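# Close the cart's drop flap and lock both bolts

## Task

Raise the cart's drop-down flap to its closed position and slide both of its bolts into the locked position. At the finish every loaded item must remain inside the cart below the rim: the long profiles lying level, the wooden block and the taped bars lying flat. Nothing may be left on the bench. The robot must end upright and untilted, with both hands empty, having released and backed away so that no part of it touches the cart or anything else.

## Robot and tools

ROBOT. A Rainbow Robotics RB-Y1: a wheeled base (two drive wheels, two rear casters, no sideways motion), a torso with a folding leg, a head, and two arms each ending in a five-finger hand. The base is 0.58 m wide, extends 0.10 m ahead of the wheel axle and 0.57 m behind it, and sweeps a 0.58 m radius when turning in place. A small objects may occasionally be nudged by an outside push.

FRAMES. Everything is in metres. The base frame has its origin on the floor between the drive wheels, x forward, y to the left, z up. The chest, left_hand and right_hand lines are printed in this frame. The hand point sits 0.045 m in front of the palm; on the hand, +z runs along the straight fingers, +y out of the palm, +x across the palm. base_odometry uses the base frame as it was at the start, counts wheel turns only (slip looks like travel), heading in rad, positive to the left.

TOOL move. One action per call; cameras and blocking are not part of it. An action holds base, joints or both (plus optional min_time_s), or target alone (plus optional min_time_s). With no action it just reports state and images.
- base: a single velocity command {x_m_s, turn_rad_s, for_s}. x_m_s is forward speed in m/s (0.005 to 1.5 either sign, or 0; negative backs up); turn_rad_s is left turn rate in rad/s (0.02 to 1.509 either sign, or 0); for_s is how long it is sent, 0.1 to 5 s. Omitted speeds are 0. Distance is roughly speed times for_s; the base ramps at 0.4 m/s² (turns 0.5 rad/s²) and may coast up to about 3 s after.
- joints: absolute angle targets keyed by joint name, in rad, not offsets. Torso: torso_squat_rad 0 to 1.2 (bigger lowers chest), torso_shift_rad -0.3 to 0.6 (hips forward), torso_pitch_rad -0.2 to 1.4 (bow forward), torso_yaw_rad -1.5 to 1.5 (left positive; lift both arms outward 0.2 rad or more first). Combined torso limits also apply (e.g. squat + shift <= 1.52). Arms: shoulder_pitch ±2.356 (negative swings forward/up), left_shoulder_roll 0 to 3.141 and right_shoulder_roll -3.141 to 0 (outward), shoulder_yaw ±2.094, elbow -2.617 to 0.01 (negative bends), forearm_roll ±3.141, wrist_pitch -1.57 to 1.919, hand_roll ±2.705. Head: head_pan_rad ±0.523, head_tilt_rad -0.35 to 1.57 (positive looks down). Fingers per side (little, ring, middle, index, thumb_turn, thumb_bend): -1 closed to +1 open, on a normalized scale. <side>_hand_force_limit (-1 to 1, about 0 to 10 N at the fingertip, 15 N for thumb) and <side>_hand_speed (-0.96 to 1) are settings, not motions; at start they are 0 and -0.8. A setting alone does not restart a stopped finger; send a new finger target.
- target: moves one hand to an absolute pose: side ("left" or "right"), x, y, z in metres in the base frame (-3 to 3), and quat_wxyz in the same form the hand lines print. It is solved once to joint angles, so the hand follows an arc; split long moves into short steps. It is refused if an earlier move still runs.
- min_time_s: 0.1 to 8 s, the shortest duration for the arm, head and torso motions.
- cameras: list from head_camera, left_wrist_camera, right_wrist_camera, or all; [] for none.
- blocking: true or absent waits until everything rests; false returns in about 0.5 s while motion continues.

wait {seconds 0 to 10, cameras}: lets time pass and returns state. stop {cameras}: brakes all running motions; braked joints read "stopped" and may keep pressing. zoom_image {camera, region [x0,y0,x1,y1] in image pixels, max 504 square}: a closer look at the latest frame. show_instructions: shows the reference pages. finished_scene {scene 1}: ends the scene irreversibly.

RESULTS. The move line reads done or the worst status. Per-motion words: done, moving, off_target (resting away from target, maybe still pushing), reached/short/refused for hand targets, not_followed (collision check withheld an arm), contact_stop, time_out, limit_stop_at_<name>, torque_fault, limit_stop_at_motor_heat. After an unrequested stop or a refusal, later calls in the same reply are skipped. on_its_own lists what the robot did by itself. lidar_m gives 12 distances, 30° sectors counter-clockwise from straight ahead, seen at 0.23 m height. motor_effort shows wheel effort in percent (peak in brackets); a resting wheel usually stays under 30, larger means pushing something. <side>_hand_stopped_by gives six words (little, ring, middle, index, thumb_bend, thumb_turn): moving, target, force, stalled, fault. Finger loads in N: positive means pushed open; near 0 after gripping means the grip is lost. Joint torques, external torques and wrist force/torque are raw and offset; use changes, not absolute values.

CAUTIONS. The base does not stop on contact; wheels may stall and motors cut out for 2 s. Do not drive fast into furniture or bend fast with arms stretched ahead; that can tip the robot. Keep arms from hitting or pressing each other (about 0.5 rad outward roll keeps them apart). Contact torque at joint limits (elbow 33.1, wrist joints 23, shoulder 64.4 N m) freezes the robot 10 s. Long stretched or straining poses heat motors. A closed hand holds only about 0.3 kg. Avoid slamming the flap, dropping cargo, or hard hits. Before finishing, open both hands, back away so nothing touches the cart, and stand level.

Each tool is called after ">>>" as name(argument=value, ...), one argument or row to a line, values as JSON.

Reference images:

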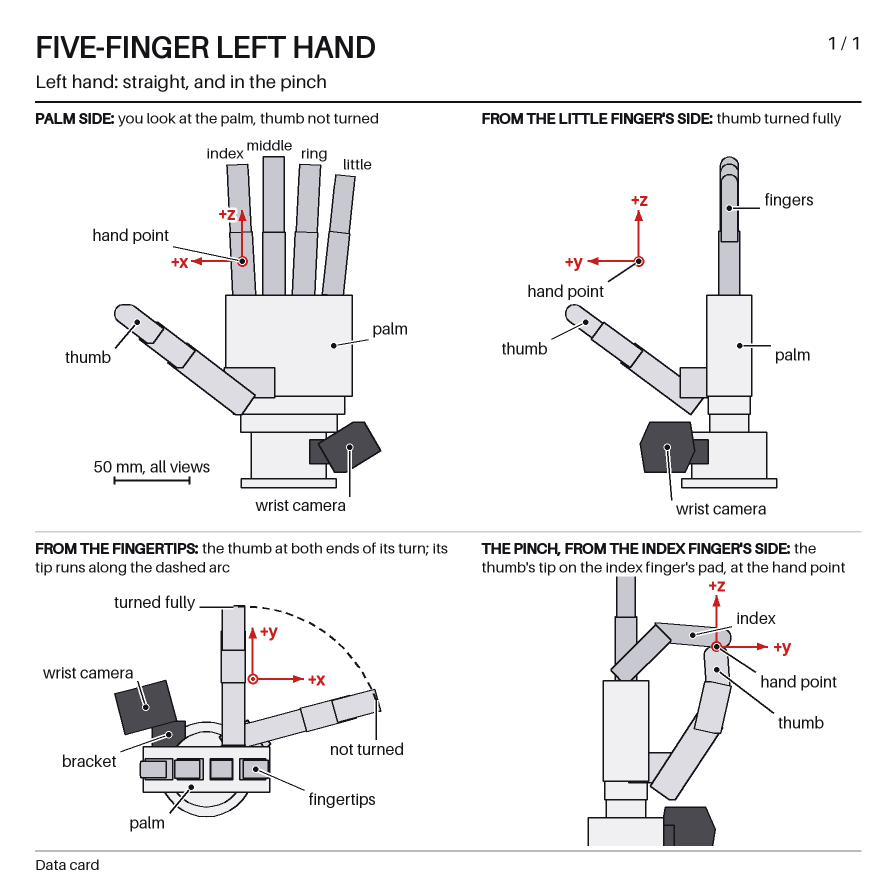

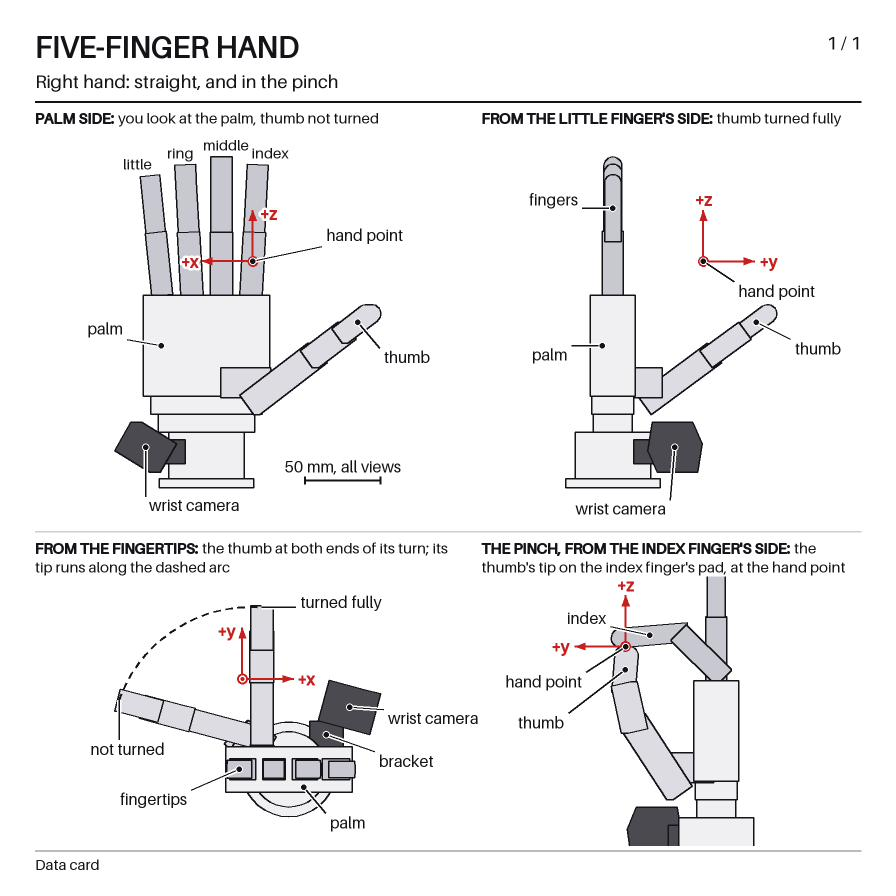

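## Session

>>> move(
  cameras=["all"],
)

Scene clock: 0.00 s.
Joint torques (N m): no reading
External joint torques (N m): no reading
Wrist force (N): no reading
Wrist torque (N m): no reading
Wrist force, peak (N): no reading
base_odometry: x=+0.000 y=+0.000 heading=+0.000
lidar_m: 0.70 1.04 1.55 4.42 1.52 1.10 1.04 1.07 1.45 3.82 1.05 0.74
base_status: not commanded
joint_positions: torso_squat_rad=+0.350 torso_shift_rad=+0.000 torso_pitch_rad=+0.000 torso_yaw_rad=+0.000 left_shoulder_pitch_rad=+0.029 left_shoulder_roll_rad=+0.039 left_shoulder_yaw_rad=-0.041 left_elbow_rad=-0.145 left_forearm_roll_rad=+0.047 left_wrist_pitch_rad=-0.045 left_hand_roll_rad=-0.016 right_shoulder_pitch_rad=-0.020 right_shoulder_roll_rad=-0.027 right_shoulder_yaw_rad=-0.046 right_elbow_rad=-0.179 right_forearm_roll_rad=+0.009 right_wrist_pitch_rad=-0.018 right_hand_roll_rad=-0.039 head_pan_rad=+0.000 head_tilt_rad=+0.400 left_hand_little=+1.000 left_hand_ring=+1.000 left_hand_middle=+1.000 left_hand_index=+1.000 left_hand_thumb_turn=+1.000 left_hand_thumb_bend=+1.000 left_hand_force_limit=+0.000 left_hand_speed=-0.800 right_hand_little=+1.000 right_hand_ring=+1.000 right_hand_middle=+1.000 right_hand_index=+1.000 right_hand_thumb_turn=+1.000 right_hand_thumb_bend=+1.000 right_hand_force_limit=+0.000 right_hand_speed=-0.800
joint_status: not commanded
wheel_motors_off: 0
left_hand_stopped_by: target,target,target,target,target,target
right_hand_stopped_by: target,target,target,target,target,target
left_little_load_n: 0.0
left_ring_load_n: 0.0
left_middle_load_n: 0.0
left_index_load_n: 0.0
left_thumb_bend_load_n: 0.0
left_thumb_turn_load_n: 0.0
right_little_load_n: 0.0
right_ring_load_n: 0.0
right_middle_load_n: 0.0
right_index_load_n: 0.0
right_thumb_bend_load_n: 0.0
right_thumb_turn_load_n: 0.0
motor_effort: left_wheel=+2 right_wheel=+1
chest: x=-0.2280 y=-0.0006 z=+1.2475 quat_wxyz=(+1.000, +0.000, +0.000, +0.000) (m; base frame)
left_hand: x=-0.2199 y=+0.2190 z=+0.5098 quat_wxyz=(+0.070, -0.703, +0.706, -0.045) (m; base frame)
right_hand: x=-0.1692 y=-0.2111 z=+0.5114 quat_wxyz=(+0.067, -0.679, +0.726, -0.086) (m; base frame)
pictures: head_camera, left_wrist_camera, right_wrist_camera

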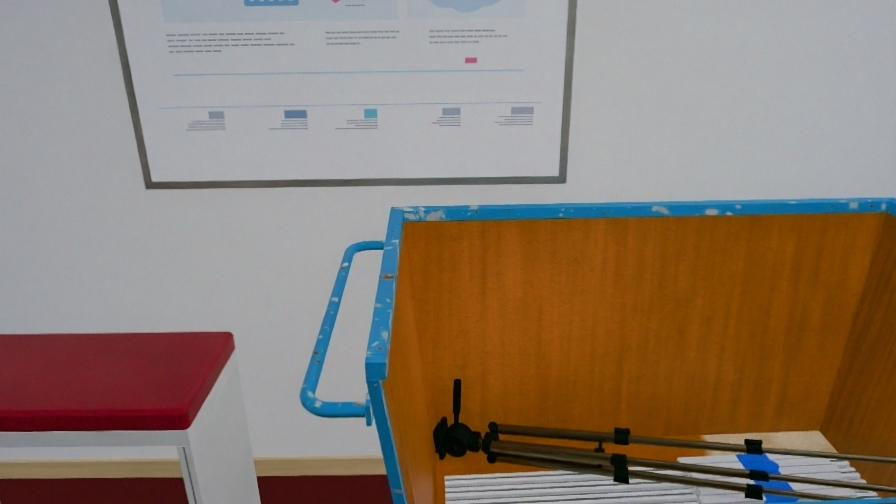

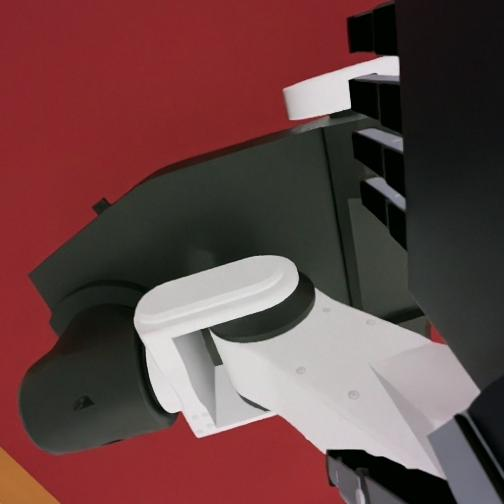

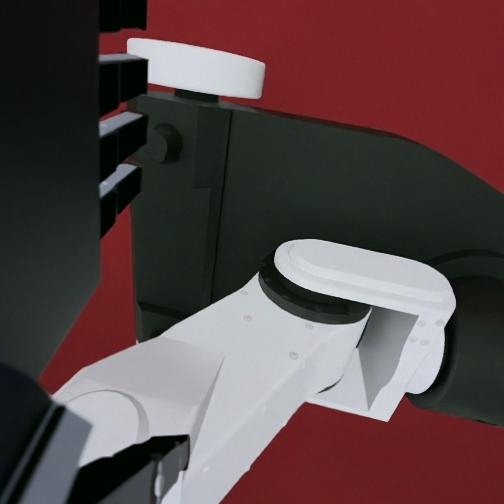

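>>> move(
  joints={"head_tilt_rad": 0.8},
  cameras=["head_camera"],
)

>>> move(
  joints={"head_tilt_rad": 0.8, "head_pan_rad": -0.5},
  cameras=["head_camera"],
)

>>> move(
  joints={"head_tilt_rad": 0.8, "head_pan_rad": 0.5},
  cameras=["head_camera"],
)

Scene clock: 3.93 s.
Joint torques (N m): left_arm=[-0.8 1.13 0.24 -0.56 -0.04 -0.39 0.13] | right_arm=[-2.57 -1.99 -0.38 -0.96 -0.09 -0.77 -0.2]
External joint torques (N m): left_arm=[0.2 0.06 0.17 -0.43 -0.05 -0.01 0.13] | right_arm=[0.02 -0.67 -0.32 -0.08 -0.13 -0.29 -0.2]
Wrist force (N): left_arm=[2.2 -3.9 -2.4] | right_arm=[-2.0 0.4 0.7]
Wrist torque (N m): left_arm=[-1.39 0.32 0.58] | right_arm=[0.20 -0.04 0.03]
Wrist force, peak (N): left_arm=[2.1 -4.8 -2.3] | right_arm=[-2.4 -0.1 0.7]
move: done
base_odometry: x=+0.000 y=+0.000 heading=+0.000
lidar_m: 0.70 1.03 1.56 4.42 1.52 1.10 1.03 1.08 1.45 3.82 1.04 0.73
base_status: not commanded
joint_positions: torso_squat_rad=+0.350 torso_shift_rad=+0.000 torso_pitch_rad=+0.000 torso_yaw_rad=+0.000 left_shoulder_pitch_rad=+0.029 left_shoulder_roll_rad=+0.039 left_shoulder_yaw_rad=-0.041 left_elbow_rad=-0.145 left_forearm_roll_rad=+0.047 left_wrist_pitch_rad=-0.045 left_hand_roll_rad=-0.016 right_shoulder_pitch_rad=-0.020 right_shoulder_roll_rad=-0.027 right_shoulder_yaw_rad=-0.046 right_elbow_rad=-0.179 right_forearm_roll_rad=+0.009 right_wrist_pitch_rad=-0.018 right_hand_roll_rad=-0.039 head_pan_rad=+0.000 head_tilt_rad=+0.800 left_hand_little=+1.000 left_hand_ring=+1.000 left_hand_middle=+1.000 left_hand_index=+1.000 left_hand_thumb_turn=+1.000 left_hand_thumb_bend=+1.000 left_hand_force_limit=+0.000 left_hand_speed=-0.800 right_hand_little=+1.000 right_hand_ring=+1.000 right_hand_middle=+1.000 right_hand_index=+1.000 right_hand_thumb_turn=+1.000 right_hand_thumb_bend=+1.000 right_hand_force_limit=+0.000 right_hand_speed=-0.800
joint_status: all done
wheel_motors_off: 0
left_hand_stopped_by: target,target,target,target,target,target
right_hand_stopped_by: target,target,target,target,target,target
left_little_load_n: -0.5
left_ring_load_n: 0.0
left_middle_load_n: 0.0
left_index_load_n: 0.0
left_thumb_bend_load_n: -0.5
left_thumb_turn_load_n: 0.0
right_little_load_n: 0.0
right_ring_load_n: 0.0
right_middle_load_n: 0.0
right_index_load_n: 0.0
right_thumb_bend_load_n: 0.0
right_thumb_turn_load_n: 0.0
motor_effort: left_wheel=+2(2) right_wheel=+0(1)
chest: x=-0.2280 y=-0.0006 z=+1.2475 quat_wxyz=(+1.000, +0.000, +0.000, +0.000) (m; base frame)
left_hand: x=-0.2199 y=+0.2190 z=+0.5098 quat_wxyz=(+0.070, -0.703, +0.706, -0.045) (m; base frame)
right_hand: x=-0.1692 y=-0.2111 z=+0.5114 quat_wxyz=(+0.067, -0.679, +0.726, -0.086) (m; base frame)
pictures: head_camera
camera_calibration:
head_camera: T_world_to_cam=[[-0.0115105, -0.999591, -0.0261727, 0.0311134], [-0.715325, 0.0265207, -0.698288, 0.929523], [0.698697, 0.0106843, -0.715338, 1.12526], [0, 0, 0, 1]] pos_world=[-0.120949, -0.00557359, 1.45483]

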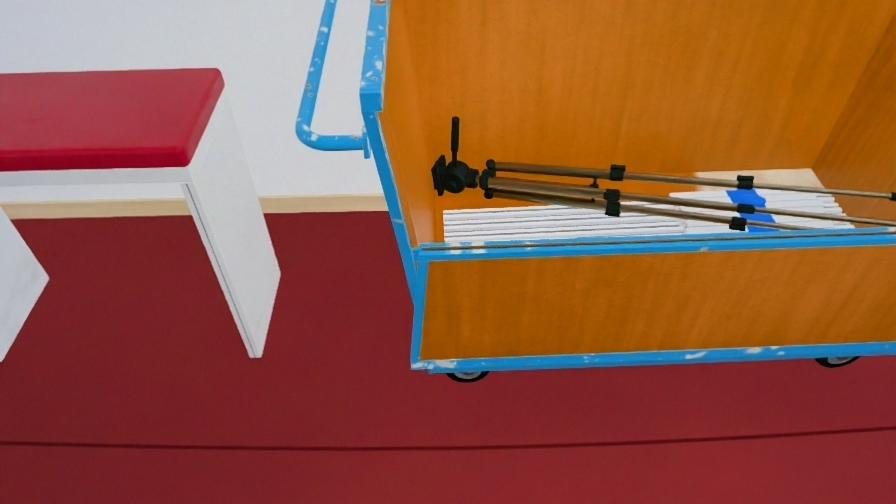

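Scene clock: 4.93 s.
Joint torques (N m): left_arm=[-0.96 1.14 -0.14 -0.5 0.06 -0.36 0.14] | right_arm=[-2.69 -1.34 -0.37 -0.68 -0.05 -0.68 -0.1]
External joint torques (N m): left_arm=[0.03 0.08 -0.22 -0.37 0.04 0.02 0.14] | right_arm=[-0.1 -0.02 -0.32 0.2 -0.09 -0.2 -0.09]
Wrist force (N): left_arm=[2.0 -4.2 -2.4] | right_arm=[-1.8 -0.1 1.1]
Wrist torque (N m): left_arm=[-1.44 0.35 0.57] | right_arm=[0.08 -0.08 0.04]
Wrist force, peak (N): left_arm=[2.1 -4.5 -2.5] | right_arm=[-2.5 0.2 0.2]
move: done
base_odometry: x=+0.000 y=+0.000 heading=+0.000
lidar_m: 0.70 1.03 1.55 4.41 1.52 1.10 1.04 1.07 1.45 3.82 1.04 0.73
base_status: not commanded
joint_positions: torso_squat_rad=+0.350 torso_shift_rad=+0.000 torso_pitch_rad=+0.000 torso_yaw_rad=+0.000 left_shoulder_pitch_rad=+0.029 left_shoulder_roll_rad=+0.039 left_shoulder_yaw_rad=-0.041 left_elbow_rad=-0.145 left_forearm_roll_rad=+0.047 left_wrist_pitch_rad=-0.045 left_hand_roll_rad=-0.016 right_shoulder_pitch_rad=-0.020 right_shoulder_roll_rad=-0.027 right_shoulder_yaw_rad=-0.046 right_elbow_rad=-0.179 right_forearm_roll_rad=+0.009 right_wrist_pitch_rad=-0.018 right_hand_roll_rad=-0.039 head_pan_rad=-0.500 head_tilt_rad=+0.800 left_hand_little=+1.000 left_hand_ring=+1.000 left_hand_middle=+1.000 left_hand_index=+1.000 left_hand_thumb_turn=+1.000 left_hand_thumb_bend=+1.000 left_hand_force_limit=+0.000 left_hand_speed=-0.800 right_hand_little=+1.000 right_hand_ring=+1.000 right_hand_middle=+1.000 right_hand_index=+1.000 right_hand_thumb_turn=+1.000 right_hand_thumb_bend=+1.000 right_hand_force_limit=+0.000 right_hand_speed=-0.800
joint_status: all done
wheel_motors_off: 0
left_hand_stopped_by: target,target,target,target,target,target
right_hand_stopped_by: target,target,target,target,target,target
left_little_load_n: 0.0
left_ring_load_n: 0.0
left_middle_load_n: 0.0
left_index_load_n: 0.0
left_thumb_bend_load_n: 0.0
left_thumb_turn_load_n: 0.0
right_little_load_n: 0.0
right_ring_load_n: 0.0
right_middle_load_n: 0.0
right_index_load_n: 0.0
right_thumb_bend_load_n: 0.0
right_thumb_turn_load_n: 0.5
motor_effort: left_wheel=+2(2) right_wheel=+0(2)
chest: x=-0.2280 y=-0.0006 z=+1.2475 quat_wxyz=(+1.000, +0.000, +0.000, +0.000) (m; base frame)
left_hand: x=-0.2199 y=+0.2190 z=+0.5098 quat_wxyz=(+0.070, -0.703, +0.706, -0.045) (m; base frame)
right_hand: x=-0.1692 y=-0.2111 z=+0.5114 quat_wxyz=(+0.067, -0.679, +0.726, -0.086) (m; base frame)
pictures: head_camera
camera_calibration:
head_camera: T_world_to_cam=[[-0.489293, -0.871731, -0.0260482, -0.0673915], [-0.615357, 0.36625, -0.697995, 0.949921], [0.618004, -0.325495, -0.715628, 1.10874], [0, 0, 0, 1]] pos_world=[-0.133641, -0.0457655, 1.45473]

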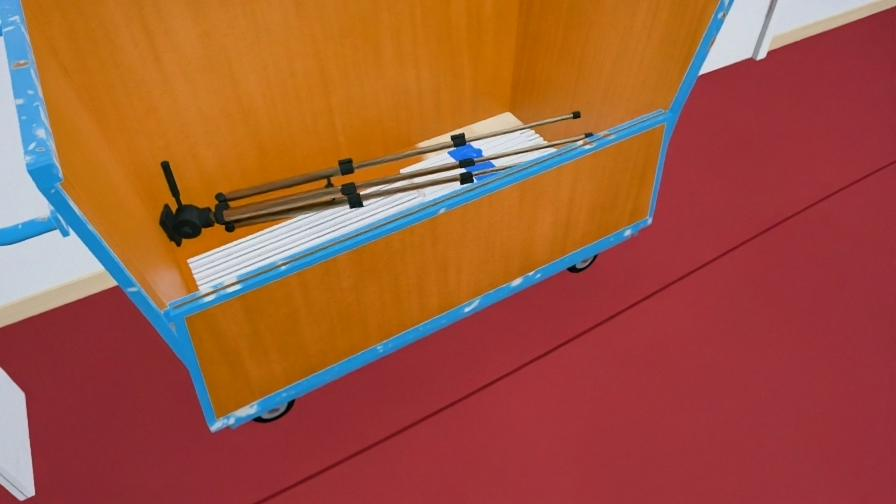

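Scene clock: 6.27 s.
Joint torques (N m): left_arm=[-0.85 1.01 0.22 -0.61 0.04 -0.34 0.14] | right_arm=[-2.75 -1.64 -0.62 -1.19 -0.03 -0.64 0.12]
External joint torques (N m): left_arm=[0.15 -0.06 0.15 -0.48 0.02 0.03 0.14] | right_arm=[-0.16 -0.32 -0.57 -0.3 -0.06 -0.16 0.12]
Wrist force (N): left_arm=[1.9 -4.2 -2.5] | right_arm=[-2.1 0.3 0.4]
Wrist torque (N m): left_arm=[-1.43 0.37 0.57] | right_arm=[0.19 -0.06 0.04]
Wrist force, peak (N): left_arm=[2.1 -4.4 -2.7] | right_arm=[-2.4 0.0 0.9]
move: done
base_odometry: x=+0.000 y=+0.000 heading=+0.000
lidar_m: 0.70 1.04 1.55 4.41 1.52 1.08 1.04 1.07 1.46 3.82 1.04 0.73
base_status: not commanded
joint_positions: torso_squat_rad=+0.350 torso_shift_rad=+0.000 torso_pitch_rad=+0.000 torso_yaw_rad=+0.000 left_shoulder_pitch_rad=+0.029 left_shoulder_roll_rad=+0.039 left_shoulder_yaw_rad=-0.041 left_elbow_rad=-0.145 left_forearm_roll_rad=+0.047 left_wrist_pitch_rad=-0.045 left_hand_roll_rad=-0.016 right_shoulder_pitch_rad=-0.020 right_shoulder_roll_rad=-0.027 right_shoulder_yaw_rad=-0.046 right_elbow_rad=-0.179 right_forearm_roll_rad=+0.009 right_wrist_pitch_rad=-0.018 right_hand_roll_rad=-0.039 head_pan_rad=+0.500 head_tilt_rad=+0.800 left_hand_little=+1.000 left_hand_ring=+1.000 left_hand_middle=+1.000 left_hand_index=+1.000 left_hand_thumb_turn=+1.000 left_hand_thumb_bend=+1.000 left_hand_force_limit=+0.000 left_hand_speed=-0.800 right_hand_little=+1.000 right_hand_ring=+1.000 right_hand_middle=+1.000 right_hand_index=+1.000 right_hand_thumb_turn=+1.000 right_hand_thumb_bend=+1.000 right_hand_force_limit=+0.000 right_hand_speed=-0.800
joint_status: all done
wheel_motors_off: 0
left_hand_stopped_by: target,target,target,target,target,target
right_hand_stopped_by: target,target,target,target,target,target
left_little_load_n: 0.0
left_ring_load_n: 0.0
left_middle_load_n: 0.0
left_index_load_n: 0.0
left_thumb_bend_load_n: 0.0
left_thumb_turn_load_n: 0.0
right_little_load_n: -0.5
right_ring_load_n: 0.0
right_middle_load_n: 0.0
right_index_load_n: 0.0
right_thumb_bend_load_n: 0.0
right_thumb_turn_load_n: 0.0
motor_effort: left_wheel=+2(2) right_wheel=+0(1)
chest: x=-0.2280 y=-0.0006 z=+1.2475 quat_wxyz=(+1.000, +0.000, +0.000, +0.000) (m; base frame)
left_hand: x=-0.2199 y=+0.2190 z=+0.5098 quat_wxyz=(+0.070, -0.703, +0.706, -0.045) (m; base frame)
right_hand: x=-0.1692 y=-0.2111 z=+0.5114 quat_wxyz=(+0.067, -0.679, +0.726, -0.086) (m; base frame)
pictures: head_camera
camera_calibration:
head_camera: T_world_to_cam=[[0.469172, -0.882722, -0.0260661, 0.130036], [-0.640146, -0.319612, -0.698613, 0.945239], [0.60835, 0.344456, -0.715024, 1.10638], [0, 0, 0, 1]] pos_world=[-0.128984, 0.0357971, 1.45483]

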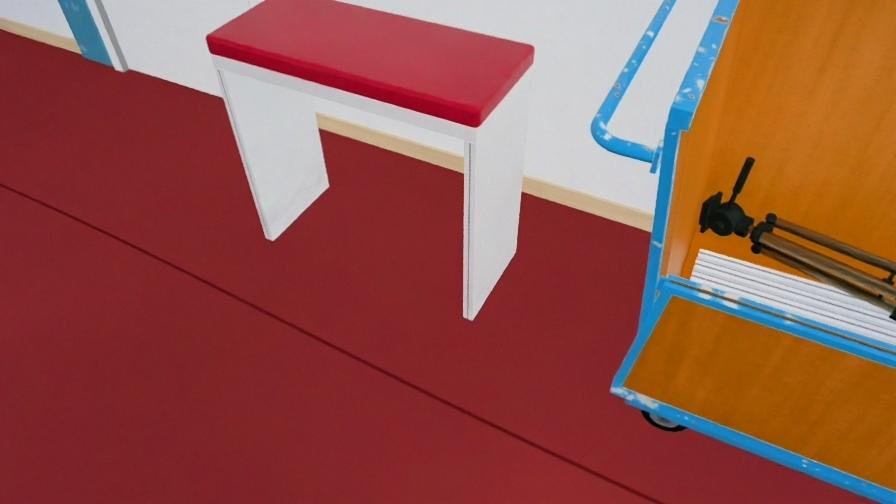

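>>> move(
  joints={"head_tilt_rad": 0.7, "head_pan_rad": -0.35},
  cameras=["head_camera"],
)

>>> zoom_image(
  camera="head_camera",
  region=[0, 0, 450, 504],
)

>>> zoom_image(
  camera="head_camera",
  region=[446, 0, 896, 504],
)

Scene clock: 11.80 s.
Joint torques (N m): left_arm=[-0.83 1.09 0.38 -0.47 -0.02 -0.35 0.16] | right_arm=[-3.08 -1.46 -0.7 -1.01 0.16 -0.76 -0.19]
External joint torques (N m): left_arm=[0.16 0.02 0.31 -0.35 -0.03 0.02 0.16] | right_arm=[-0.49 -0.14 -0.65 -0.13 0.12 -0.28 -0.19]
Wrist force (N): left_arm=[2.0 -4.1 -2.3] | right_arm=[-1.8 0.0 1.0]
Wrist torque (N m): left_arm=[-1.42 0.35 0.57] | right_arm=[0.09 -0.12 0.02]
Wrist force, peak (N): left_arm=[1.9 -4.4 -2.8] | right_arm=[-2.5 0.1 0.7]
move: done
base_odometry: x=+0.000 y=+0.000 heading=+0.000
lidar_m: 0.70 1.04 1.55 4.42 1.52 1.09 1.04 1.06 1.45 3.82 1.05 0.73
base_status: not commanded
joint_positions: torso_squat_rad=+0.350 torso_shift_rad=+0.000 torso_pitch_rad=+0.000 torso_yaw_rad=+0.000 left_shoulder_pitch_rad=+0.029 left_shoulder_roll_rad=+0.039 left_shoulder_yaw_rad=-0.041 left_elbow_rad=-0.145 left_forearm_roll_rad=+0.047 left_wrist_pitch_rad=-0.045 left_hand_roll_rad=-0.016 right_shoulder_pitch_rad=-0.020 right_shoulder_roll_rad=-0.027 right_shoulder_yaw_rad=-0.046 right_elbow_rad=-0.179 right_forearm_roll_rad=+0.009 right_wrist_pitch_rad=-0.018 right_hand_roll_rad=-0.039 head_pan_rad=-0.350 head_tilt_rad=+0.700 left_hand_little=+1.000 left_hand_ring=+1.000 left_hand_middle=+1.000 left_hand_index=+1.000 left_hand_thumb_turn=+1.000 left_hand_thumb_bend=+1.000 left_hand_force_limit=+0.000 left_hand_speed=-0.800 right_hand_little=+1.000 right_hand_ring=+1.000 right_hand_middle=+1.000 right_hand_index=+1.000 right_hand_thumb_turn=+1.000 right_hand_thumb_bend=+1.000 right_hand_force_limit=+0.000 right_hand_speed=-0.800
joint_status: all done
wheel_motors_off: 0
left_hand_stopped_by: target,target,target,target,target,target
right_hand_stopped_by: target,target,target,target,target,target
left_little_load_n: 0.0
left_ring_load_n: 0.0
left_middle_load_n: 0.0
left_index_load_n: 0.0
left_thumb_bend_load_n: -0.5
left_thumb_turn_load_n: 0.0
right_little_load_n: -0.5
right_ring_load_n: 0.0
right_middle_load_n: 0.0
right_index_load_n: 0.0
right_thumb_bend_load_n: 0.0
right_thumb_turn_load_n: 0.0
motor_effort: left_wheel=+2(2) right_wheel=+0(2)
chest: x=-0.2280 y=-0.0006 z=+1.2475 quat_wxyz=(+1.000, +0.000, +0.000, +0.000) (m; base frame)
left_hand: x=-0.2199 y=+0.2190 z=+0.5098 quat_wxyz=(+0.070, -0.703, +0.706, -0.045) (m; base frame)
right_hand: x=-0.1692 y=-0.2111 z=+0.5114 quat_wxyz=(+0.067, -0.679, +0.726, -0.086) (m; base frame)
pictures: head_camera
camera_calibration:
head_camera: T_world_to_cam=[[-0.351085, -0.93595, -0.0271562, -0.0373825], [-0.594247, 0.245134, -0.766015, 1.05264], [0.723609, -0.252799, -0.642248, 1.02439], [0, 0, 0, 1]] pos_world=[-0.128859, -0.0340597, 1.46324]

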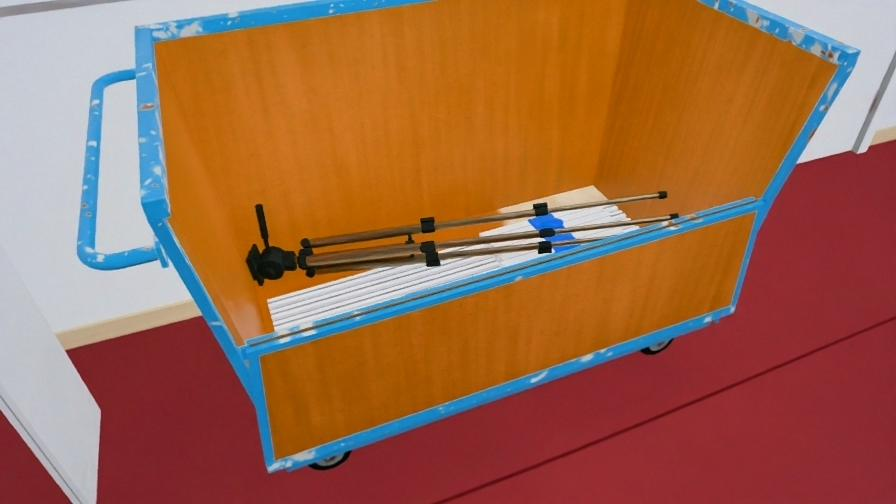

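Scaled by 1.000.

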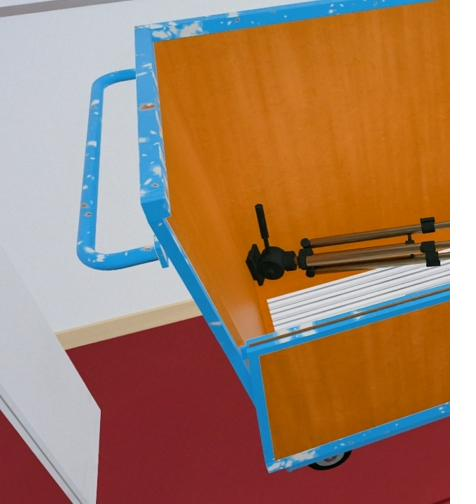

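Scaled by 1.000.

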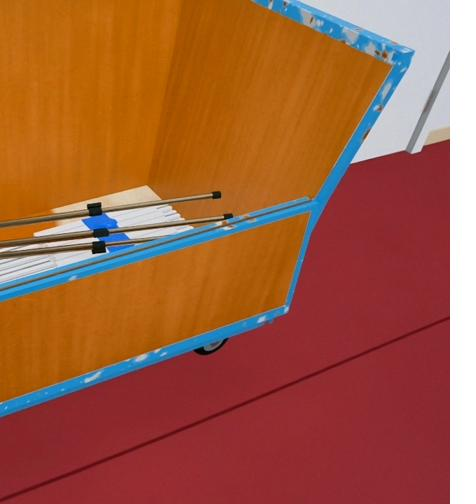

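>>> move(
  base={"x_m_s": -0.25, "for_s": 1.4},
  joints={"torso_squat_rad": 1.1, "head_tilt_rad": 0.45, "head_pan_rad": -0.3},
  cameras=["head_camera"],
)

>>> zoom_image(
  camera="head_camera",
  region=[100, 100, 500, 500],
)

>>> zoom_image(
  camera="head_camera",
  region=[450, 100, 850, 500],
)

Scene clock: 43.50 s.
Joint torques (N m): left_arm=[-0.76 1 0.27 -0.55 0.01 -0.31 0.15] | right_arm=[-2.98 -1.62 0.28 -1.01 -0.03 -0.52 -0.35]
External joint torques (N m): left_arm=[0.23 -0.06 0.2 -0.42 0 0.07 0.15] | right_arm=[-0.39 -0.3 0.33 -0.13 -0.06 -0.04 -0.35]
Wrist force (N): left_arm=[2.0 -4.0 -2.6] | right_arm=[-1.9 0.0 0.4]
Wrist torque (N m): left_arm=[-1.37 0.33 0.56] | right_arm=[0.10 -0.06 0.03]
Wrist force, peak (N): left_arm=[2.1 -4.9 -2.9] | right_arm=[-1.7 0.9 3.0]
move: limit_stop_at_own_body_left_arm
base_odometry: x=-0.350 y=+0.000 heading=-0.001
lidar_m: 1.05 1.35 1.76 2.99 1.02 0.73 0.69 0.71 1.18 2.55 1.56 1.11
base_status: done (sent for 1.4 of 1.4 s)
joint_positions: torso_squat_rad=+0.993 torso_shift_rad=+0.000 torso_pitch_rad=+0.000 torso_yaw_rad=+0.000 left_shoulder_pitch_rad=+0.029 left_shoulder_roll_rad=+0.039 left_shoulder_yaw_rad=-0.041 left_elbow_rad=-0.145 left_forearm_roll_rad=+0.047 left_wrist_pitch_rad=-0.045 left_hand_roll_rad=-0.016 right_shoulder_pitch_rad=-0.020 right_shoulder_roll_rad=-0.027 right_shoulder_yaw_rad=-0.046 right_elbow_rad=-0.179 right_forearm_roll_rad=+0.009 right_wrist_pitch_rad=-0.018 right_hand_roll_rad=-0.039 head_pan_rad=-0.300 head_tilt_rad=+0.450 left_hand_little=+1.000 left_hand_ring=+1.000 left_hand_middle=+1.000 left_hand_index=+1.000 left_hand_thumb_turn=+1.000 left_hand_thumb_bend=+1.000 left_hand_force_limit=+0.000 left_hand_speed=-0.800 right_hand_little=+1.000 right_hand_ring=+1.000 right_hand_middle=+1.000 right_hand_index=+1.000 right_hand_thumb_turn=+1.000 right_hand_thumb_bend=+1.000 right_hand_force_limit=+0.000 right_hand_speed=-0.800
joint_status: torso_squat_rad limit_stop_at_own_body_left_arm (moved +0.643 of +0.750); the others done
wheel_motors_off: 0
left_hand_stopped_by: target,target,target,target,target,target
right_hand_stopped_by: target,target,target,target,target,target
left_little_load_n: 0.0
left_ring_load_n: 0.0
left_middle_load_n: 0.0
left_index_load_n: 0.0
left_thumb_bend_load_n: 0.0
left_thumb_turn_load_n: 0.0
right_little_load_n: 0.0
right_ring_load_n: 0.0
right_middle_load_n: 0.0
right_index_load_n: 0.0
right_thumb_bend_load_n: 0.0
right_thumb_turn_load_n: 0.0
on_its_own: torso_squat_rad is held at +0.993, not at your +1.100, since a limit_stop_at_own_body_left_arm
motor_effort: left_wheel=-10(32) right_wheel=+10(19)
chest: x=-0.2280 y=-0.0004 z=+0.9723 quat_wxyz=(+1.000, +0.000, +0.000, +0.000) (m; base frame)
left_hand: x=-0.2199 y=+0.2191 z=+0.2345 quat_wxyz=(+0.070, -0.703, +0.706, -0.045) (m; base frame)
right_hand: x=-0.1691 y=-0.2110 z=+0.2362 quat_wxyz=(+0.067, -0.679, +0.726, -0.086) (m; base frame)
pictures: head_camera
camera_calibration:
head_camera: T_world_to_cam=[[-0.297438, -0.954313, -0.0285898, -0.0320732], [-0.405493, 0.15338, -0.901138, 1.03899], [0.864353, -0.25644, -0.432588, 0.630782], [0, 0, 0, 1]] pos_world=[-0.133454, -0.0282109, 1.20823]

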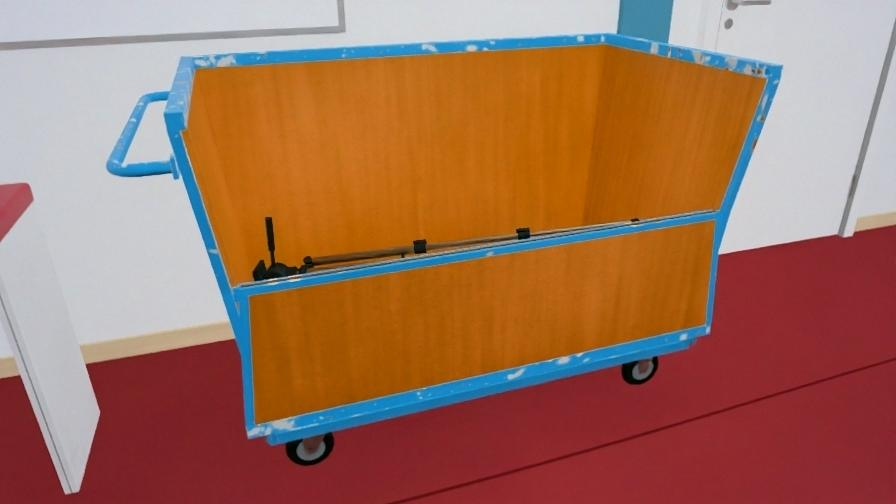

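Scaled by 1.260 from the camera's 896x504 image, which has a finer 1280x720 frame.

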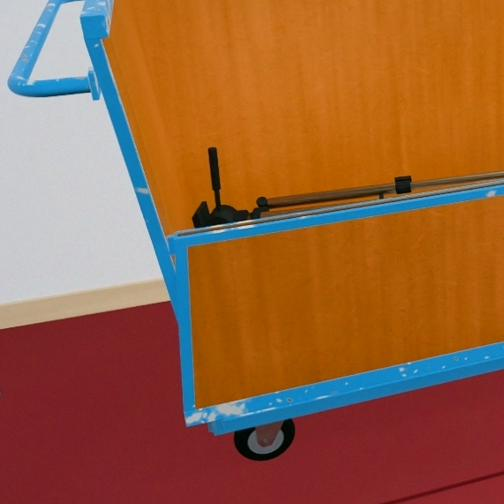

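Scaled by 1.260 from the camera's 896x504 image, which has a finer 1280x720 frame.

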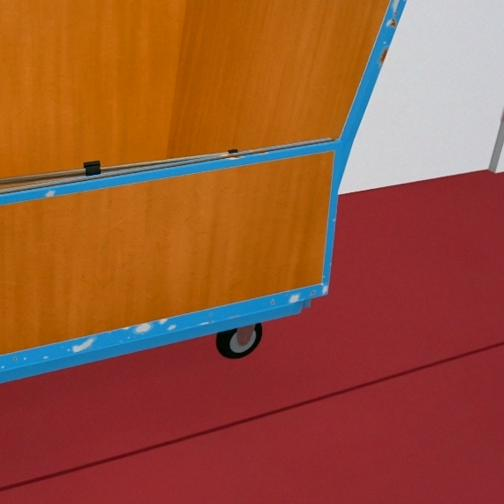

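>>> move(
  base={"turn_rad_s": -0.9, "for_s": 1.7453},
)

>>> move(
  base={"x_m_s": 0.3, "for_s": 1.767},
  cameras=["head_camera"],
)

>>> move(
  base={"turn_rad_s": 0.9, "for_s": 1.7453},
  joints={"head_pan_rad": 0},
  cameras=["head_camera"],
)

Scene clock: 100.47 s.
Joint torques (N m): left_arm=[-0.57 1.19 0.17 -0.59 0.03 -0.33 0.15] | right_arm=[-2.17 -1.36 0.15 -0.8 -0.02 -0.85 0]
External joint torques (N m): left_arm=[0.43 0.13 0.09 -0.46 0.01 0.05 0.15] | right_arm=[0.42 -0.03 0.2 0.08 -0.05 -0.37 0]
Wrist force (N): left_arm=[2.0 -4.2 -2.3] | right_arm=[-1.7 -0.2 0.2]
Wrist torque (N m): left_arm=[-1.44 0.34 0.58] | right_arm=[0.10 -0.11 0.06]
Wrist force, peak (N): left_arm=[2.1 -4.2 -2.9] | right_arm=[-2.8 0.1 0.7]
move: done
base_odometry: x=-0.350 y=+0.000 heading=-1.503
lidar_m: 3.28 1.46 1.09 1.06 1.36 2.78 2.34 1.14 0.71 0.68 0.73 1.04
base_status: done (sent for 1.73 of 1.73 s)
joint_positions: torso_squat_rad=+0.993 torso_shift_rad=+0.000 torso_pitch_rad=+0.000 torso_yaw_rad=+0.000 left_shoulder_pitch_rad=+0.029 left_shoulder_roll_rad=+0.039 left_shoulder_yaw_rad=-0.041 left_elbow_rad=-0.145 left_forearm_roll_rad=+0.047 left_wrist_pitch_rad=-0.045 left_hand_roll_rad=-0.016 right_shoulder_pitch_rad=-0.020 right_shoulder_roll_rad=-0.027 right_shoulder_yaw_rad=-0.046 right_elbow_rad=-0.179 right_forearm_roll_rad=+0.009 right_wrist_pitch_rad=-0.018 right_hand_roll_rad=-0.039 head_pan_rad=-0.300 head_tilt_rad=+0.450 left_hand_little=+1.000 left_hand_ring=+1.000 left_hand_middle=+1.000 left_hand_index=+1.000 left_hand_thumb_turn=+1.000 left_hand_thumb_bend=+1.000 left_hand_force_limit=+0.000 left_hand_speed=-0.800 right_hand_little=+1.000 right_hand_ring=+1.000 right_hand_middle=+1.000 right_hand_index=+1.000 right_hand_thumb_turn=+1.000 right_hand_thumb_bend=+1.000 right_hand_force_limit=+0.000 right_hand_speed=-0.800
joint_status: not commanded
wheel_motors_off: 0
left_hand_stopped_by: target,target,target,target,target,target
right_hand_stopped_by: target,target,target,target,target,target
left_little_load_n: 0.0
left_ring_load_n: 0.0
left_middle_load_n: 0.0
left_index_load_n: 0.0
left_thumb_bend_load_n: 0.0
left_thumb_turn_load_n: 0.0
right_little_load_n: 0.0
right_ring_load_n: 0.0
right_middle_load_n: 0.0
right_index_load_n: 0.0
right_thumb_bend_load_n: 0.0
right_thumb_turn_load_n: 0.0
on_its_own: torso_squat_rad is held at +0.993, not at your +1.100, since a limit_stop_at_own_body_left_arm
motor_effort: left_wheel=+4(32) right_wheel=+2(26)
chest: x=-0.2280 y=-0.0004 z=+0.9723 quat_wxyz=(+1.000, +0.000, +0.000, +0.000) (m; base frame)
left_hand: x=-0.2199 y=+0.2191 z=+0.2345 quat_wxyz=(+0.070, -0.703, +0.706, -0.045) (m; base frame)
right_hand: x=-0.1691 y=-0.2110 z=+0.2362 quat_wxyz=(+0.067, -0.679, +0.726, -0.086) (m; base frame)
pictures: none

Scene clock: 103.30 s.
Joint torques (N m): left_arm=[-0.26 1.08 0.14 -0.5 -0.04 -0.32 0.13] | right_arm=[-2.74 -1.47 0.09 -0.83 -0.19 -0.72 -0.15]
External joint torques (N m): left_arm=[0.74 0.02 0.07 -0.37 -0.05 0.05 0.13] | right_arm=[-0.15 -0.15 0.15 0.06 -0.23 -0.24 -0.15]
Wrist force (N): left_arm=[2.0 -4.1 -2.5] | right_arm=[-2.0 0.1 0.1]
Wrist torque (N m): left_arm=[-1.42 0.34 0.58] | right_arm=[0.14 -0.04 0.05]
Wrist force, peak (N): left_arm=[2.2 -4.5 -2.4] | right_arm=[-2.6 -0.2 0.6]
move: done
base_odometry: x=-0.314 y=-0.529 heading=-1.503
lidar_m: 3.42 2.49 1.07 1.04 1.09 2.26 2.40 1.17 0.73 0.71 0.76 1.07
base_status: done (sent for 1.77 of 1.77 s)
joint_positions: torso_squat_rad=+0.993 torso_shift_rad=+0.000 torso_pitch_rad=+0.000 torso_yaw_rad=+0.000 left_shoulder_pitch_rad=+0.029 left_shoulder_roll_rad=+0.039 left_shoulder_yaw_rad=-0.041 left_elbow_rad=-0.145 left_forearm_roll_rad=+0.047 left_wrist_pitch_rad=-0.045 left_hand_roll_rad=-0.016 right_shoulder_pitch_rad=-0.020 right_shoulder_roll_rad=-0.027 right_shoulder_yaw_rad=-0.046 right_elbow_rad=-0.179 right_forearm_roll_rad=+0.009 right_wrist_pitch_rad=-0.018 right_hand_roll_rad=-0.039 head_pan_rad=-0.300 head_tilt_rad=+0.450 left_hand_little=+1.000 left_hand_ring=+1.000 left_hand_middle=+1.000 left_hand_index=+1.000 left_hand_thumb_turn=+1.000 left_hand_thumb_bend=+1.000 left_hand_force_limit=+0.000 left_hand_speed=-0.800 right_hand_little=+1.000 right_hand_ring=+1.000 right_hand_middle=+1.000 right_hand_index=+1.000 right_hand_thumb_turn=+1.000 right_hand_thumb_bend=+1.000 right_hand_force_limit=+0.000 right_hand_speed=-0.800
joint_status: not commanded
wheel_motors_off: 0
left_hand_stopped_by: target,target,target,target,target,target
right_hand_stopped_by: target,target,target,target,target,target
left_little_load_n: 0.0
left_ring_load_n: 0.0
left_middle_load_n: 0.0
left_index_load_n: 0.0
left_thumb_bend_load_n: 0.0
left_thumb_turn_load_n: 0.0
right_little_load_n: 0.0
right_ring_load_n: 0.0
right_middle_load_n: 0.0
right_index_load_n: 0.0
right_thumb_bend_load_n: 0.0
right_thumb_turn_load_n: 0.0
on_its_own: torso_squat_rad is held at +0.993, not at your +1.100, since a limit_stop_at_own_body_left_arm
motor_effort: left_wheel=-5(34) right_wheel=+1(27)
chest: x=-0.2280 y=-0.0004 z=+0.9723 quat_wxyz=(+1.000, +0.000, +0.000, +0.000) (m; base frame)
left_hand: x=-0.2198 y=+0.2191 z=+0.2346 quat_wxyz=(+0.070, -0.703, +0.706, -0.045) (m; base frame)
right_hand: x=-0.1691 y=-0.2110 z=+0.2362 quat_wxyz=(+0.067, -0.679, +0.726, -0.086) (m; base frame)
pictures: head_camera
camera_calibration:
head_camera: T_world_to_cam=[[-0.297391, -0.954331, -0.0284759, -0.0322019], [-0.405608, 0.153284, -0.901103, 1.03902], [0.864315, -0.25643, -0.432669, 0.630919], [0, 0, 0, 1]] pos_world=[-0.133453, -0.0282107, 1.20833]

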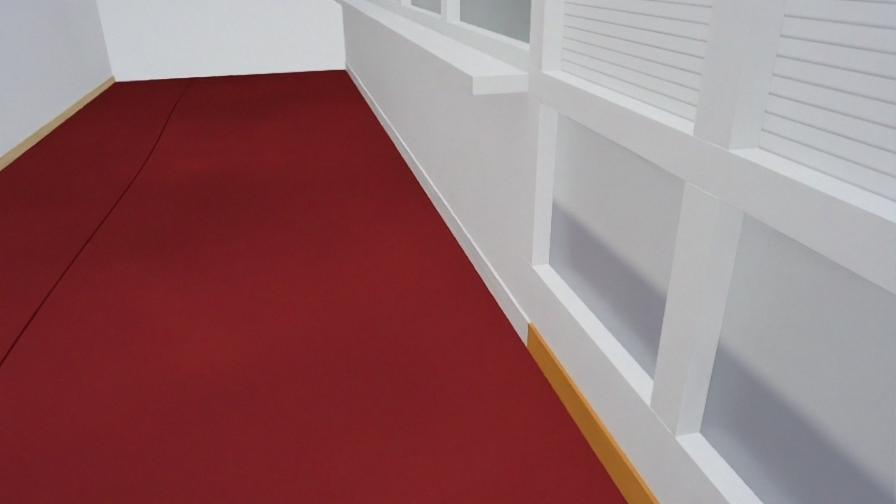

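Scene clock: 107.10 s.
Joint torques (N m): left_arm=[-0.15 1.37 -0.09 -0.52 0.1 -0.32 0.13] | right_arm=[-3.34 -0.51 -0.04 -0.65 0.08 -0.82 -0.06]
External joint torques (N m): left_arm=[0.85 0.3 -0.16 -0.39 0.08 0.05 0.13] | right_arm=[-0.75 0.82 0.01 0.23 0.04 -0.34 -0.06]
Wrist force (N): left_arm=[2.1 -4.1 -2.5] | right_arm=[-1.7 -0.5 0.1]
Wrist torque (N m): left_arm=[-1.43 0.34 0.58] | right_arm=[0.05 -0.09 0.04]
Wrist force, peak (N): left_arm=[2.3 -4.2 -2.7] | right_arm=[-2.5 0.0 0.4]
move: done
base_odometry: x=-0.314 y=-0.528 heading=-0.002
lidar_m: 1.04 1.08 2.17 3.06 1.03 0.76 0.71 0.74 1.21 2.62 2.64 1.10
base_status: done (sent for 1.73 of 1.73 s)
joint_positions: torso_squat_rad=+0.993 torso_shift_rad=+0.000 torso_pitch_rad=+0.000 torso_yaw_rad=+0.000 left_shoulder_pitch_rad=+0.029 left_shoulder_roll_rad=+0.039 left_shoulder_yaw_rad=-0.041 left_elbow_rad=-0.145 left_forearm_roll_rad=+0.047 left_wrist_pitch_rad=-0.045 left_hand_roll_rad=-0.016 right_shoulder_pitch_rad=-0.020 right_shoulder_roll_rad=-0.027 right_shoulder_yaw_rad=-0.046 right_elbow_rad=-0.179 right_forearm_roll_rad=+0.009 right_wrist_pitch_rad=-0.018 right_hand_roll_rad=-0.039 head_pan_rad=+0.000 head_tilt_rad=+0.450 left_hand_little=+1.000 left_hand_ring=+1.000 left_hand_middle=+1.000 left_hand_index=+1.000 left_hand_thumb_turn=+1.000 left_hand_thumb_bend=+1.000 left_hand_force_limit=+0.000 left_hand_speed=-0.800 right_hand_little=+1.000 right_hand_ring=+1.000 right_hand_middle=+1.000 right_hand_index=+1.000 right_hand_thumb_turn=+1.000 right_hand_thumb_bend=+1.000 right_hand_force_limit=+0.000 right_hand_speed=-0.800
joint_status: all done
wheel_motors_off: 0
left_hand_stopped_by: target,target,target,target,target,target
right_hand_stopped_by: target,target,target,target,target,target
left_little_load_n: 0.0
left_ring_load_n: 0.0
left_middle_load_n: 0.0
left_index_load_n: 0.0
left_thumb_bend_load_n: 0.0
left_thumb_turn_load_n: 0.5
right_little_load_n: 0.0
right_ring_load_n: 0.0
right_middle_load_n: 0.0
right_index_load_n: 0.0
right_thumb_bend_load_n: 0.0
right_thumb_turn_load_n: 0.0
on_its_own: torso_squat_rad is held at +0.993, not at your +1.100, since a limit_stop_at_own_body_left_arm
motor_effort: left_wheel=+1(29) right_wheel=+7(28)
chest: x=-0.2280 y=-0.0004 z=+0.9723 quat_wxyz=(+1.000, +0.000, +0.000, +0.000) (m; base frame)
left_hand: x=-0.2198 y=+0.2191 z=+0.2346 quat_wxyz=(+0.070, -0.703, +0.706, -0.045) (m; base frame)
right_hand: x=-0.1691 y=-0.2110 z=+0.2362 quat_wxyz=(+0.067, -0.679, +0.726, -0.086) (m; base frame)
pictures: head_camera
camera_calibration:
head_camera: T_world_to_cam=[[-0.0020644, -0.999591, -0.028538, 0.0287462], [-0.432593, 0.0266223, -0.901196, 1.03346], [0.901587, 0.0104849, -0.432471, 0.63855], [0, 0, 0, 1]] pos_world=[-0.12858, -0.00547388, 1.20833]

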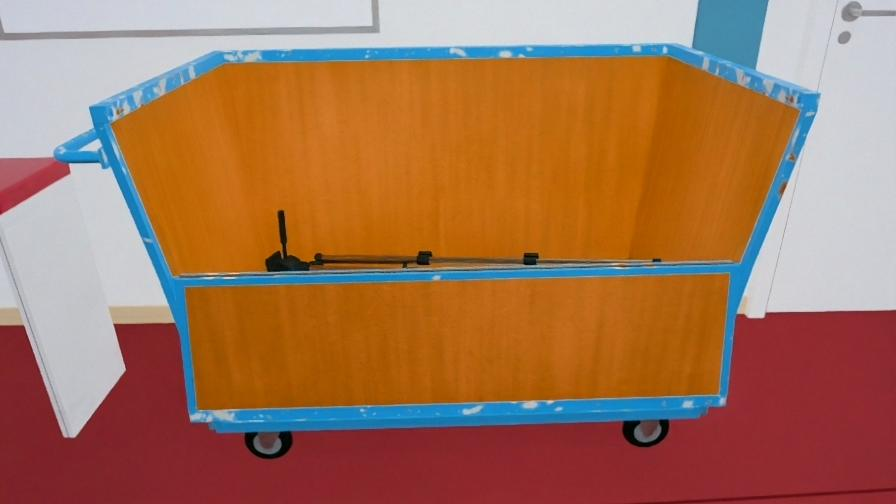

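>>> move(
  joints={"left_shoulder_roll_rad": 0.25, "right_shoulder_roll_rad": -0.25, "left_elbow_rad": -1.2, "right_elbow_rad": -1.2},
  min_time_s=1.5,
)

>>> move(
  target={"side": "left", "x": 0.22, "y": 0.35, "z": 0.5, "quat_wxyz": [0.5, 0.5, 0.5, 0.5]},
  min_time_s=2,
)

>>> move(
  target={"side": "right", "x": 0.22, "y": -0.35, "z": 0.5, "quat_wxyz": [0.5, 0.5, 0.5, 0.5]},
  min_time_s=2,
  cameras=["all"],
)

Scene clock: 120.83 s.
Joint torques (N m): left_arm=[-1.44 1.06 0.12 -0.82 0.04 -0.39 0.08] | right_arm=[-2.72 -1.39 -0.77 -0.59 0.1 -0.79 -0.02]
External joint torques (N m): left_arm=[0.38 -1 -0.1 0.16 0.02 0.15 0.08] | right_arm=[-0.03 0.22 -0.69 0.4 0.07 -0.29 -0.02]
Wrist force (N): left_arm=[2.3 -3.8 -2.6] | right_arm=[-2.3 0.1 0.5]
Wrist torque (N m): left_arm=[-1.39 0.32 0.58] | right_arm=[0.13 -0.03 0.02]
Wrist force, peak (N): left_arm=[0.4 -7.5 -2.2] | right_arm=[-3.9 1.5 0.3]
move: limit_stop_at_own_body_base
base_odometry: x=-0.314 y=-0.528 heading=-0.002
lidar_m: 1.04 1.07 2.17 3.05 1.42 0.75 0.71 0.73 1.31 2.63 2.65 1.09
base_status: not commanded
joint_positions: torso_squat_rad=+0.993 torso_shift_rad=+0.000 torso_pitch_rad=+0.000 torso_yaw_rad=+0.000 left_shoulder_pitch_rad=+0.029 left_shoulder_roll_rad=+0.078 left_shoulder_yaw_rad=-0.041 left_elbow_rad=-0.235 left_forearm_roll_rad=+0.047 left_wrist_pitch_rad=-0.045 left_hand_roll_rad=-0.016 right_shoulder_pitch_rad=-0.020 right_shoulder_roll_rad=-0.037 right_shoulder_yaw_rad=-0.046 right_elbow_rad=-0.189 right_forearm_roll_rad=+0.009 right_wrist_pitch_rad=-0.018 right_hand_roll_rad=-0.039 head_pan_rad=+0.000 head_tilt_rad=+0.450 left_hand_little=+1.000 left_hand_ring=+1.000 left_hand_middle=+1.000 left_hand_index=+1.000 left_hand_thumb_turn=+1.000 left_hand_thumb_bend=+1.000 left_hand_force_limit=+0.000 left_hand_speed=-0.800 right_hand_little=+1.000 right_hand_ring=+1.000 right_hand_middle=+1.000 right_hand_index=+1.000 right_hand_thumb_turn=+1.000 right_hand_thumb_bend=+1.000 right_hand_force_limit=+0.000 right_hand_speed=-0.800
joint_status: left_shoulder_roll_rad limit_stop_at_own_body_base (moved +0.039 of +0.211); left_elbow_rad limit_stop_at_own_body_base (moved -0.089 of -1.055); right_shoulder_roll_rad limit_stop_at_own_body_base (moved -0.009 of -0.223); right_elbow_rad limit_stop_at_own_body_base (moved -0.010 of -1.021)
wheel_motors_off: 0
left_hand_stopped_by: target,target,target,target,target,target
right_hand_stopped_by: target,target,target,target,target,target
left_little_load_n: 0.0
left_ring_load_n: 0.0
left_middle_load_n: 0.0
left_index_load_n: 0.0
left_thumb_bend_load_n: 0.0
left_thumb_turn_load_n: 0.0
right_little_load_n: 0.0
right_ring_load_n: 0.0
right_middle_load_n: 0.0
right_index_load_n: 0.0
right_thumb_bend_load_n: 0.0
right_thumb_turn_load_n: 0.0
on_its_own: torso_squat_rad is held at +0.993, not at your +1.100, since a limit_stop_at_own_body_left_arm; left_shoulder_roll_rad is held at +0.078, not at your +0.250, since a limit_stop_at_own_body_base; left_elbow_rad is held at -0.235, not at your -1.200, since a limit_stop_at_own_body_base; right_shoulder_roll_rad is held at -0.037, not at your -0.250, since a limit_stop_at_own_body_base; right_elbow_rad is held at -0.189, not at your -1.200, since a limit_stop_at_own_body_base
motor_effort: left_wheel=-2(5) right_wheel=+7(9)
chest: x=-0.2280 y=-0.0004 z=+0.9723 quat_wxyz=(+1.000, +0.000, +0.000, +0.000) (m; base frame)
left_hand: x=-0.1718 y=+0.2495 z=+0.2359 quat_wxyz=(+0.114, -0.697, +0.705, -0.063) (m; base frame)
right_hand: x=-0.1635 y=-0.2189 z=+0.2364 quat_wxyz=(+0.068, -0.679, +0.725, -0.093) (m; base frame)
pictures: none

not run: a stop that you did not command came earlier in this reply.

not run: a stop that you did not command came earlier in this reply.


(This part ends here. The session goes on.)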